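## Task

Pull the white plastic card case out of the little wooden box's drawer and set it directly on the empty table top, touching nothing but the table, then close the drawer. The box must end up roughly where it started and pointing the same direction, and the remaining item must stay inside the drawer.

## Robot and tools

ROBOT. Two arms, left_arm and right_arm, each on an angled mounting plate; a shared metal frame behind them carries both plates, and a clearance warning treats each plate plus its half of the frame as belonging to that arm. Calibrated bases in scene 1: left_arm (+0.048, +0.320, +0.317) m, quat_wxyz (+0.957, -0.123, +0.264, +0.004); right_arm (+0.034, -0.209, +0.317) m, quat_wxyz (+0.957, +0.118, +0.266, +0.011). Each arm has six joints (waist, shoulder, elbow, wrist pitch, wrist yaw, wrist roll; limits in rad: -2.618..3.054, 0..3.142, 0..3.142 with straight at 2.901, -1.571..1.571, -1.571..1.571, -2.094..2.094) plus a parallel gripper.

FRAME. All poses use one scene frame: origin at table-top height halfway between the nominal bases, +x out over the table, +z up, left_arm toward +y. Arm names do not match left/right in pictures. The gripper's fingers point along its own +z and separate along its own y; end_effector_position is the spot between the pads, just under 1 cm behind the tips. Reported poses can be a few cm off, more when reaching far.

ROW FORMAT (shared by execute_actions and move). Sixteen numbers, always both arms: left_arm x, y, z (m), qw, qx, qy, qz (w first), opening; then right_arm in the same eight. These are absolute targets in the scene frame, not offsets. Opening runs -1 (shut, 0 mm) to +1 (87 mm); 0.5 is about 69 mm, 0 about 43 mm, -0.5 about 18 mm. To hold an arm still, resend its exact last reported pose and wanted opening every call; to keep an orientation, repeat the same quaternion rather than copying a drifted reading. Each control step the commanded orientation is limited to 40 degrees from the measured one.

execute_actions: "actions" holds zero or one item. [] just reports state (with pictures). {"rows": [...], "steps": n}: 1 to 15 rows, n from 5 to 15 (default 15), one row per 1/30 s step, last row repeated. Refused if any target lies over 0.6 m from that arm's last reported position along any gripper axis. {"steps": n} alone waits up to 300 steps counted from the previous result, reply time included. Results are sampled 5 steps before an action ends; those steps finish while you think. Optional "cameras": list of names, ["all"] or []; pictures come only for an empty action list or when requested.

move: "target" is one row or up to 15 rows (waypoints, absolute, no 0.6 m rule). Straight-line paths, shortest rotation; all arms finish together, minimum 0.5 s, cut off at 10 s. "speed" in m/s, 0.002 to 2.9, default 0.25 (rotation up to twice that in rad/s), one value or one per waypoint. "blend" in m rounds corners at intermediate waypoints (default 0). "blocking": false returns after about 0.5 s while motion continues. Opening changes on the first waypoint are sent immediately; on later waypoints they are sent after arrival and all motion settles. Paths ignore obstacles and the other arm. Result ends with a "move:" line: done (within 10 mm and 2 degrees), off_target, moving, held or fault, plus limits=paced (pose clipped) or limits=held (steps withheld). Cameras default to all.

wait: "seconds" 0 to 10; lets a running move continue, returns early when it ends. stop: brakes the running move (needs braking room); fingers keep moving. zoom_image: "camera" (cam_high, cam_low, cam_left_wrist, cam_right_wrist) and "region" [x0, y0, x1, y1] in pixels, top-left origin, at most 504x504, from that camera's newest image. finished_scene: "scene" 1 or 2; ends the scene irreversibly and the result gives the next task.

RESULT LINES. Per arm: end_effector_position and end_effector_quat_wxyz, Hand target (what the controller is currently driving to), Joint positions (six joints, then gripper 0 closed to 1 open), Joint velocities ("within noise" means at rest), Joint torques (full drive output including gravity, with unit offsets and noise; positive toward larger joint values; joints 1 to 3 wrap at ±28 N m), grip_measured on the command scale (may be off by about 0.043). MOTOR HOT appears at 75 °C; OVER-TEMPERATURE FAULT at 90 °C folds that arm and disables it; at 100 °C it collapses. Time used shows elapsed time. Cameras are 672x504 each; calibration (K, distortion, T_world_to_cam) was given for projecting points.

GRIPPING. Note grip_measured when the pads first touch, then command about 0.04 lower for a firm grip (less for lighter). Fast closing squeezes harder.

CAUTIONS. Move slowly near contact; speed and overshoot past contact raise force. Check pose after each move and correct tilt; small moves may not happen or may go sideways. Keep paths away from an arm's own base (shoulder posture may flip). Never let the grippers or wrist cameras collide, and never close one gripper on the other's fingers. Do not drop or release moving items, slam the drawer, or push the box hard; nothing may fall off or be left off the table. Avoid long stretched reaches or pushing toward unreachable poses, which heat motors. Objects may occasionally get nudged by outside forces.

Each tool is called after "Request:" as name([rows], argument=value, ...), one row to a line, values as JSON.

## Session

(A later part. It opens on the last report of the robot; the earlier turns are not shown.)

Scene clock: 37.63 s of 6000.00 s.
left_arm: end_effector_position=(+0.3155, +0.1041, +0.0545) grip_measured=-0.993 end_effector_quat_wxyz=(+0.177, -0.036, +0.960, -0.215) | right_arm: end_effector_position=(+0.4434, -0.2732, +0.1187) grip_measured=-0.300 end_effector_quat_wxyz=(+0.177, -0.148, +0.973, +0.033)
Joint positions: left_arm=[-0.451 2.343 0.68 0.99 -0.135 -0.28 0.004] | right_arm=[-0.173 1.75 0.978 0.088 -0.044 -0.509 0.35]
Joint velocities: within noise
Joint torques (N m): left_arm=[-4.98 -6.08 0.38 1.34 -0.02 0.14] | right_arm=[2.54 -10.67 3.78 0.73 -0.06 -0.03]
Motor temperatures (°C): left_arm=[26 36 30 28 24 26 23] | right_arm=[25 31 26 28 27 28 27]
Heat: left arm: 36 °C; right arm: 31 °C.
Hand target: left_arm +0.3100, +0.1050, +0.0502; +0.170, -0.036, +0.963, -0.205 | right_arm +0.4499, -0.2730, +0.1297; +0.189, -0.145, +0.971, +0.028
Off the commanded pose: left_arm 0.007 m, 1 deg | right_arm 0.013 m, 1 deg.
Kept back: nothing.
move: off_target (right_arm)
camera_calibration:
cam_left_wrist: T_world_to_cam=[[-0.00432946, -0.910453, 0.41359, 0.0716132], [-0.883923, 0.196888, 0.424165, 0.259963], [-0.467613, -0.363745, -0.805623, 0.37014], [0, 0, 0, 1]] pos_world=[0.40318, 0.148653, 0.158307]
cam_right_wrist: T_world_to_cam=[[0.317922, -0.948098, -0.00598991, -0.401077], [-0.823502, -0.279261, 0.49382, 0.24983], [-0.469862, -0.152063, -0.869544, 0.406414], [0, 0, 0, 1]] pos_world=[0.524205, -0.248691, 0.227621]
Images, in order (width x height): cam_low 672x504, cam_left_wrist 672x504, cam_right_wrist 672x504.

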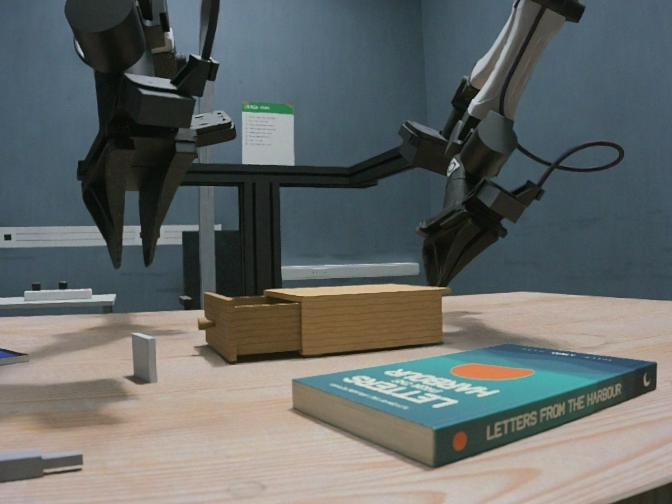

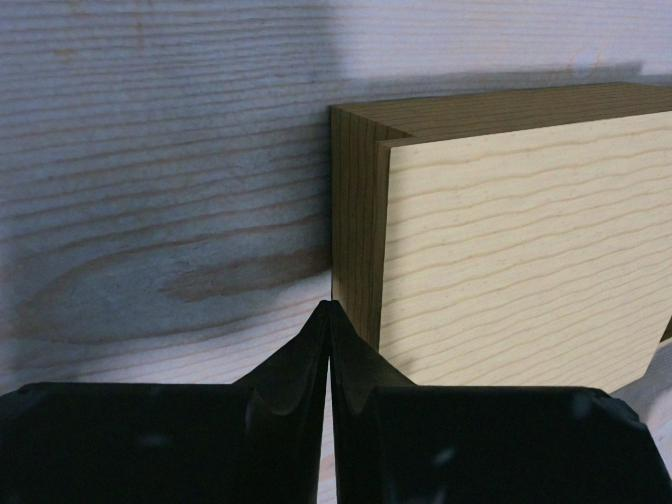

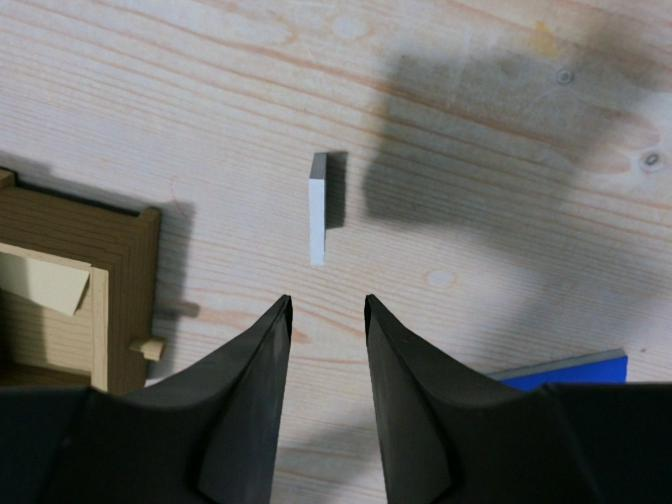

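Request:
move([
  [0.308, 0.10, 0.05, 0.1698, -0.0361, 0.9632, -0.2047, -1.0, 0.330, -0.262, 0.125, -0.0761, 0.6814, 0.7243, 0.0716, -0.2],
  [0.308, 0.085, 0.05, 0.1698, -0.0361, 0.9632, -0.2047, -1.0, 0.329, -0.230, 0.043, -0.0761, 0.6814, 0.7243, 0.0716, -0.2],
], speed=[0.6, 0.25], blend=[0.02, 0])

Request:
zoom_image(camera="cam_high", region=[270, 300, 410, 390])

Scene clock: 40.97 s of 6000.00 s.
left_arm: end_effector_position=(+0.3125, +0.0897, +0.0516) grip_measured=-0.993 end_effector_quat_wxyz=(+0.175, -0.037, +0.963, -0.204) | right_arm: end_effector_position=(+0.3289, -0.2294, +0.0488) grip_measured=-0.200 end_effector_quat_wxyz=(-0.081, +0.679, +0.725, +0.078)
Joint positions: left_arm=[-0.502 2.375 0.72 0.966 -0.196 -0.313 0.003] | right_arm=[-0.345 2.011 0.854 0.089 -0.161 1.164 0.4]
Joint velocities: within noise
Joint torques (N m): left_arm=[-5.81 -6.3 0.73 1.38 0.11 0.06] | right_arm=[1.37 -5.55 1.21 0.13 0.11 -0.05]
Motor temperatures (°C): left_arm=[26 36 30 28 24 26 23] | right_arm=[25 31 26 28 27 28 27]
Heat: left arm: 36 °C; right arm: 31 °C.
Hand target: left_arm +0.3079, +0.0851, +0.0501; +0.170, -0.036, +0.963, -0.205 | right_arm +0.3290, -0.2300, +0.0432; -0.076, +0.681, +0.724, +0.072
Off the commanded pose: left_arm 0.007 m, 1 deg | right_arm 0.006 m, 1 deg.
Kept back: nothing.
move: done
camera_calibration:
cam_left_wrist: T_world_to_cam=[[0.00205494, -0.91944, 0.393225, 0.0595985], [-0.882653, 0.183157, 0.432872, 0.261723], [-0.470022, -0.347971, -0.81117, 0.360844], [0, 0, 0, 1]] pos_world=[0.400493, 0.132424, 0.155977]
cam_right_wrist: T_world_to_cam=[[-0.99639, -0.0844419, -0.00871845, 0.306977], [-0.0457849, 0.448066, 0.892827, 0.0939445], [-0.0714856, 0.890004, -0.450314, 0.386163], [0, 0, 0, 1]] pos_world=[0.337775, -0.359859, 0.0926951]

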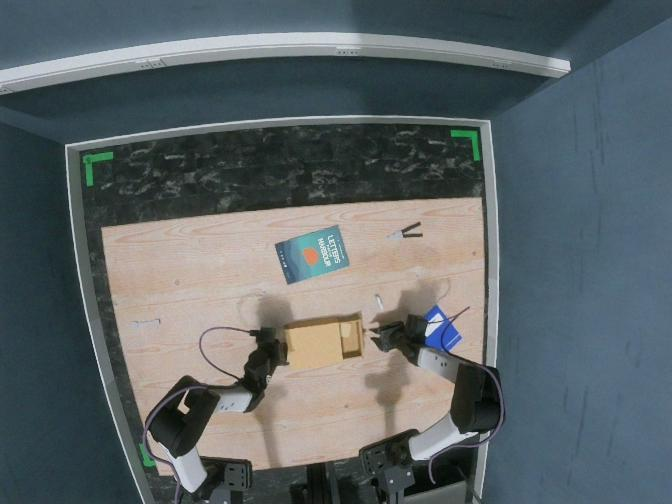

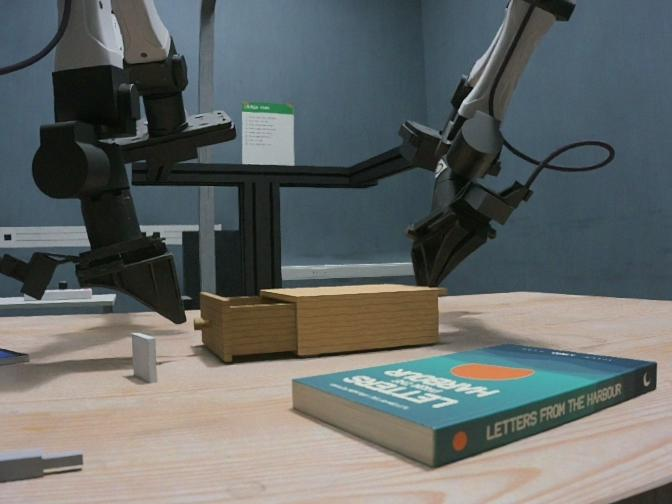

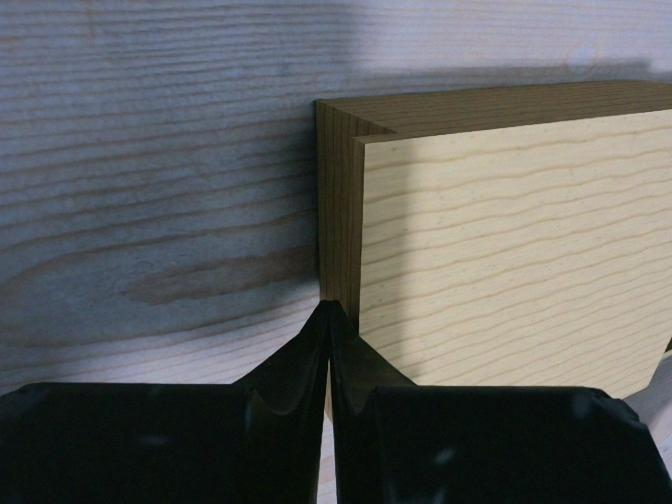

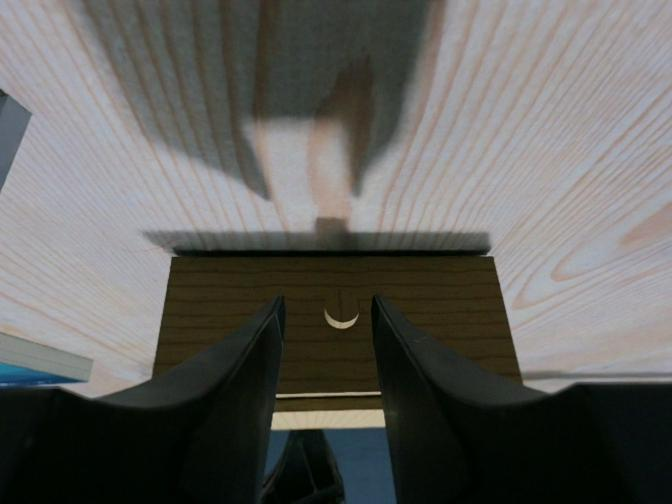

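Scaled by 3.600 from the camera's 672x504 image, which has a finer 960x720 frame.

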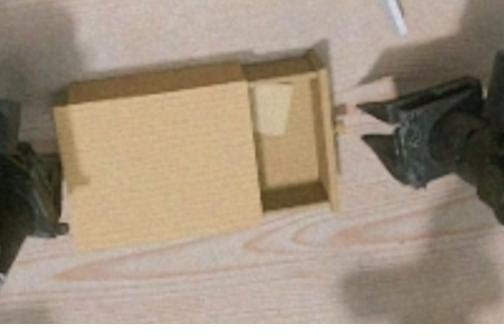

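Request:
move([
  [0.308, 0.085, 0.05, 0.1698, -0.0361, 0.9632, -0.2047, -1.0, 0.324, -0.195, 0.039, -0.0761, 0.6814, 0.7243, 0.0716, -0.2],
  [0.308, 0.072, 0.05, 0.1698, -0.0361, 0.9632, -0.2047, -1.0, 0.320, -0.105, 0.040, -0.0761, 0.6814, 0.7243, 0.0716, -0.2],
], speed=[0.12, 0.09], blend=[0.01, 0], cameras=["cam_high", "cam_low"])

Request:
zoom_image(camera="cam_high", region=[270, 300, 410, 390])

Scene clock: 43.20 s of 6000.00 s.
left_arm: end_effector_position=(+0.3077, +0.0953, +0.0447) grip_measured=-0.993 end_effector_quat_wxyz=(+0.169, -0.035, +0.971, -0.168) | right_arm: end_effector_position=(+0.3290, -0.1361, +0.0368) grip_measured=-0.200 end_effector_quat_wxyz=(-0.037, +0.690, +0.722, +0.041)
Joint positions: left_arm=[-0.52 2.388 0.739 0.923 -0.274 -0.318 0.003] | right_arm=[-0.002 2.094 0.782 0.287 0.124 1.481 0.4]
Joint velocities: within noise
Joint torques (N m): left_arm=[-7.32 -6.22 1.74 1.57 0.56 -0.13] | right_arm=[6.5 -4.66 -0.29 0.19 -0.74 0.06]
Motor temperatures (°C): left_arm=[27 36 30 28 24 26 23] | right_arm=[25 31 26 28 27 28 27]
Heat: left arm: 36 °C; right arm: 31 °C.
Hand target: left_arm +0.3074, +0.0729, +0.0509; +0.169, -0.036, +0.964, -0.204 | right_arm +0.3192, -0.1067, +0.0414; -0.076, +0.681, +0.725, +0.070
Off the commanded pose: left_arm 0.024 m, 4 deg | right_arm 0.032 m, 6 deg.
Kept back: nothing.
move: off_target (left_arm, right_arm)
Images, in order (width x height): cam_high 672x504, cam_low 672x504.

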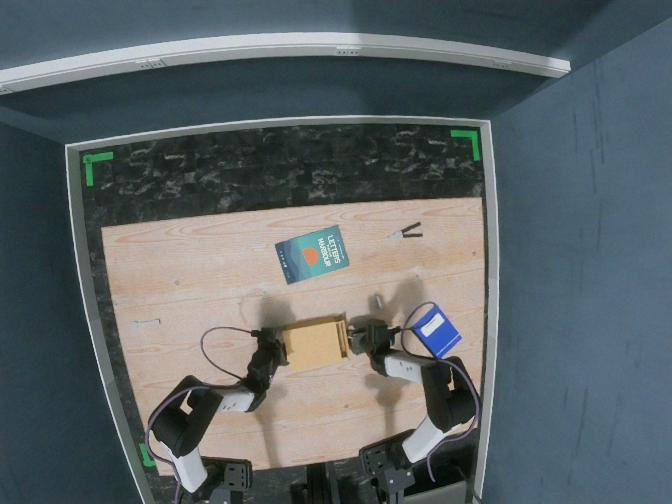

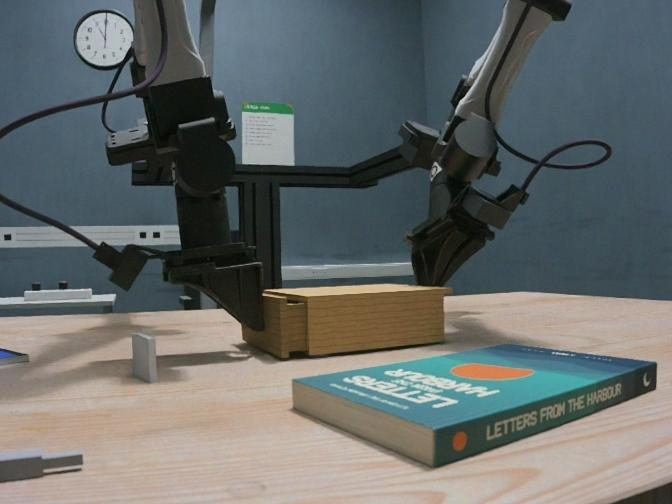

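Scaled by 3.600 from the camera's 672x504 image, which has a finer 960x720 frame.

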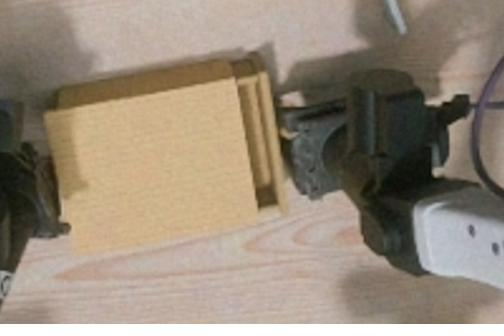

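Request:
move(target=[0.308, 0.046, 0.05, 0.1698, -0.0361, 0.9632, -0.2047, -1.0, 0.319, -0.078, 0.041, -0.0761, 0.6814, 0.7243, 0.0716, -0.2], speed=0.1, cameras=["cam_high", "cam_low"])

Request:
zoom_image(camera="cam_high", region=[270, 300, 410, 390])

Request:
zoom_image(camera="cam_low", region=[180, 250, 480, 400])

Scene clock: 44.27 s of 6000.00 s.
left_arm: end_effector_position=(+0.3049, +0.0872, +0.0417) grip_measured=-0.993 end_effector_quat_wxyz=(+0.167, -0.029, +0.976, -0.136) | right_arm: end_effector_position=(+0.3246, -0.1200, +0.0356) grip_measured=-0.200 end_effector_quat_wxyz=(-0.024, +0.692, +0.721, +0.024)
Joint positions: left_arm=[-0.572 2.409 0.789 0.855 -0.369 -0.341 0.003] | right_arm=[0.071 2.115 0.782 0.292 0.203 1.549 0.4]
Joint velocities: within noise
Joint torques (N m): left_arm=[-8.69 -6.11 3.07 1.69 0.96 -0.32] | right_arm=[8.01 -4.74 0.72 0.18 -1.13 0.09]
Motor temperatures (°C): left_arm=[27 36 30 28 24 26 23] | right_arm=[25 31 26 28 27 28 27]
Heat: left arm: 36 °C; right arm: 31 °C.
Hand target: left_arm +0.3069, +0.0487, +0.0532; +0.168, -0.034, +0.964, -0.203 | right_arm +0.3176, -0.0809, +0.0434; -0.076, +0.681, +0.725, +0.069
Off the commanded pose: left_arm 0.042 m, 8 deg | right_arm 0.043 m, 8 deg.
Kept back: nothing.
move: off_target (left_arm, right_arm)
Images, in order (width x height): cam_high 672x504, cam_low 672x504.

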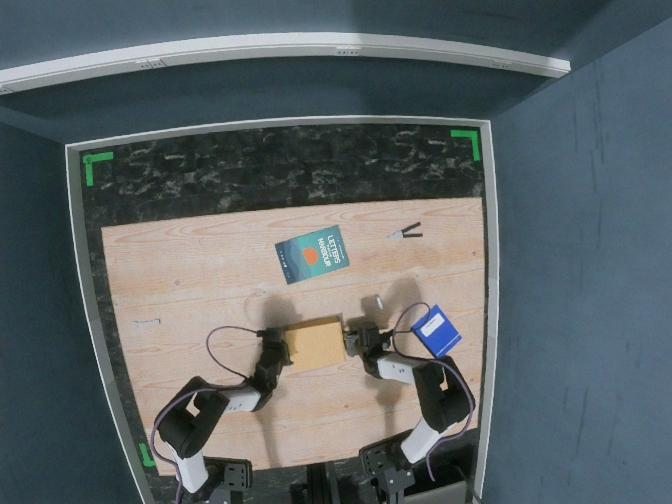

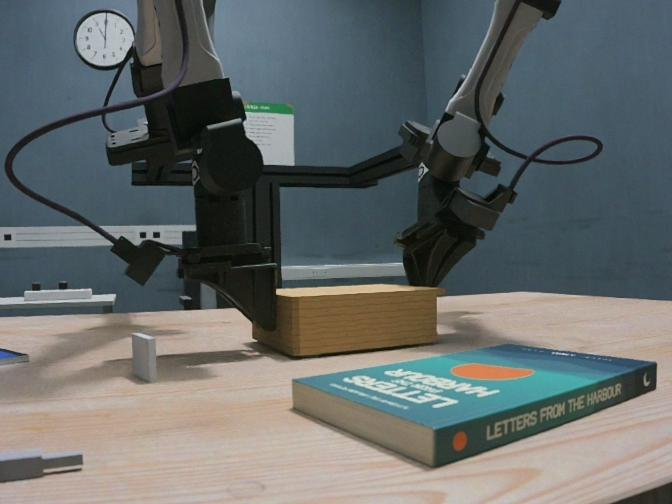

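Scaled by 3.600 from the camera's 672x504 image, which has a finer 960x720 frame.

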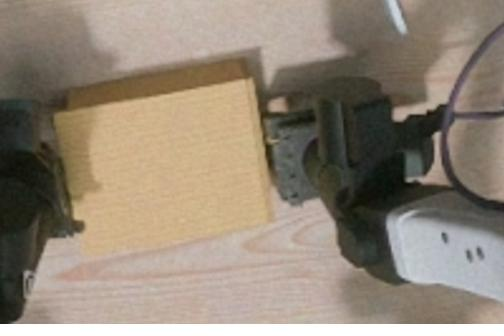

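Scaled by 1.680 from the camera's 672x504 image, which has a finer 960x720 frame.

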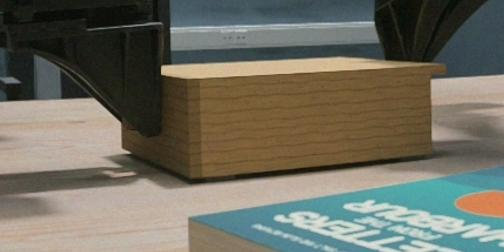

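Request:
zoom_image(camera="cam_low", region=[240, 270, 340, 370])

Request:
zoom_image(camera="cam_high", region=[325, 310, 365, 370])

Scaled by 5.040 from the camera's 672x504 image, which has a finer 960x720 frame.

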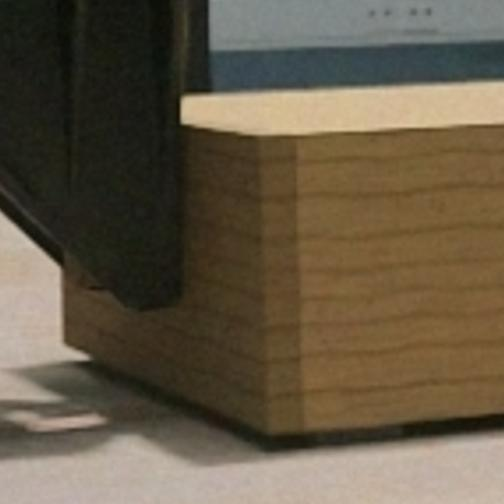

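Scaled by 8.400 from the camera's 672x504 image, which has a finer 960x720 frame.

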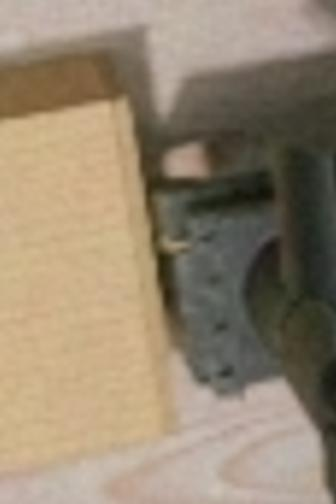

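Request:
move([
  [0.306, 0.091, 0.05, 0.1698, -0.0361, 0.9632, -0.2047, -1.0, 0.320, -0.123, 0.042, -0.0761, 0.6814, 0.7243, 0.0716, -0.2],
  [0.308, 0.150, 0.055, 0.1698, -0.0361, 0.9632, -0.2047, -1.0, 0.322, -0.175, 0.048, -0.0761, 0.6814, 0.7243, 0.0716, -0.2],
  [0.30, 0.17, 0.14, 0.1698, -0.0361, 0.9632, -0.2047, -1.0, 0.315, -0.19, 0.14, -0.0761, 0.6814, 0.7243, 0.0716, -0.2],
], speed=[0.1, 0.15, 0.25], blend=[0.005, 0.015, 0], cameras=["cam_high", "cam_low"])

Request:
zoom_image(camera="cam_high", region=[270, 290, 410, 390])

Request:
zoom_image(camera="cam_low", region=[110, 260, 460, 400])

Scene clock: 47.63 s of 6000.00 s.
left_arm: end_effector_position=(+0.2991, +0.1696, +0.1379) grip_measured=-0.993 end_effector_quat_wxyz=(+0.168, -0.035, +0.963, -0.208) | right_arm: end_effector_position=(+0.3121, -0.1864, +0.1344) grip_measured=-0.200 end_effector_quat_wxyz=(-0.082, +0.682, +0.723, +0.067)
Joint positions: left_arm=[-0.394 1.818 0.359 0.769 -0.1 -0.244 0.003] | right_arm=[-0.179 1.619 0.636 -0.08 -0.063 1.317 0.4]
Joint velocities: within noise
Joint torques (N m): left_arm=[-3.47 -6.8 0.73 1.28 0.07 0.13] | right_arm=[0.31 -8.17 1.7 -0.09 -0.11 -0.25]
Motor temperatures (°C): left_arm=[27 37 30 28 24 27 23] | right_arm=[25 31 26 28 27 28 27]
Heat: left arm: 37 °C; right arm: 31 °C.
Hand target: left_arm +0.3000, +0.1700, +0.1400; +0.170, -0.036, +0.963, -0.205 | right_arm +0.3151, -0.1900, +0.1397; -0.076, +0.682, +0.724, +0.072
Off the commanded pose: left_arm 0.002 m, 0 deg | right_arm 0.007 m, 1 deg.
Kept back: nothing.
move: done
Images, in order (width x height): cam_high 672x504, cam_low 672x504.

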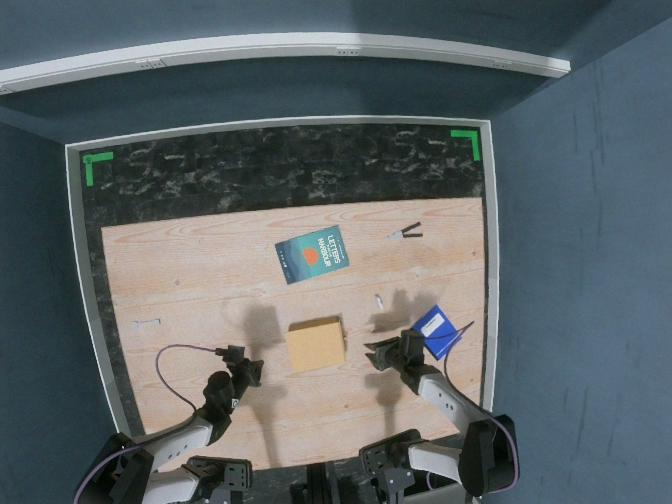

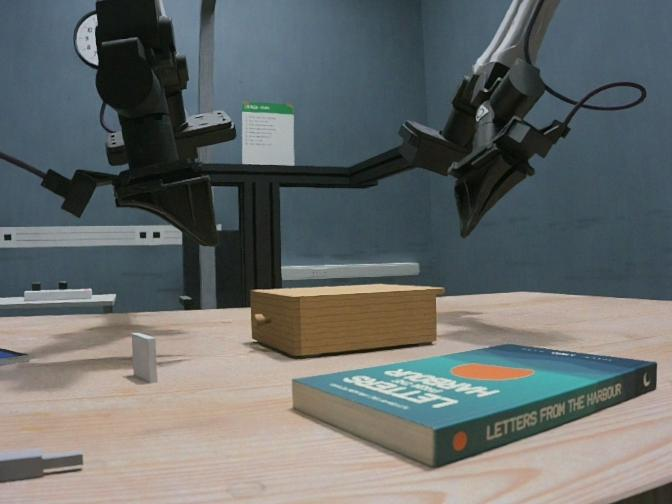

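Scaled by 3.600 from the camera's 672x504 image, which has a finer 960x720 frame.

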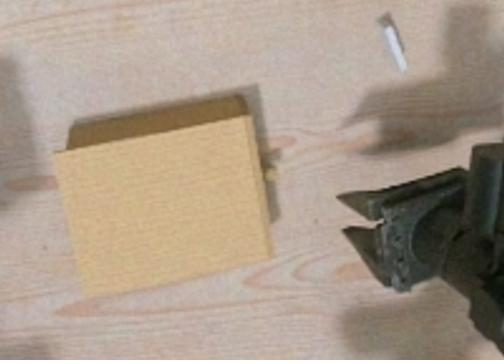

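Scaled by 1.440 from the camera's 672x504 image, which has a finer 960x720 frame.

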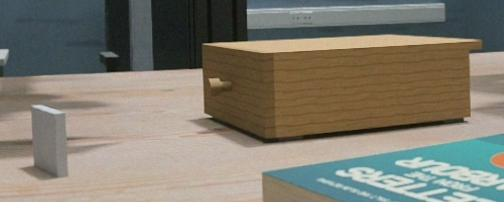

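Request:
finished_scene(scene=2)

The scene is finished: the task was done.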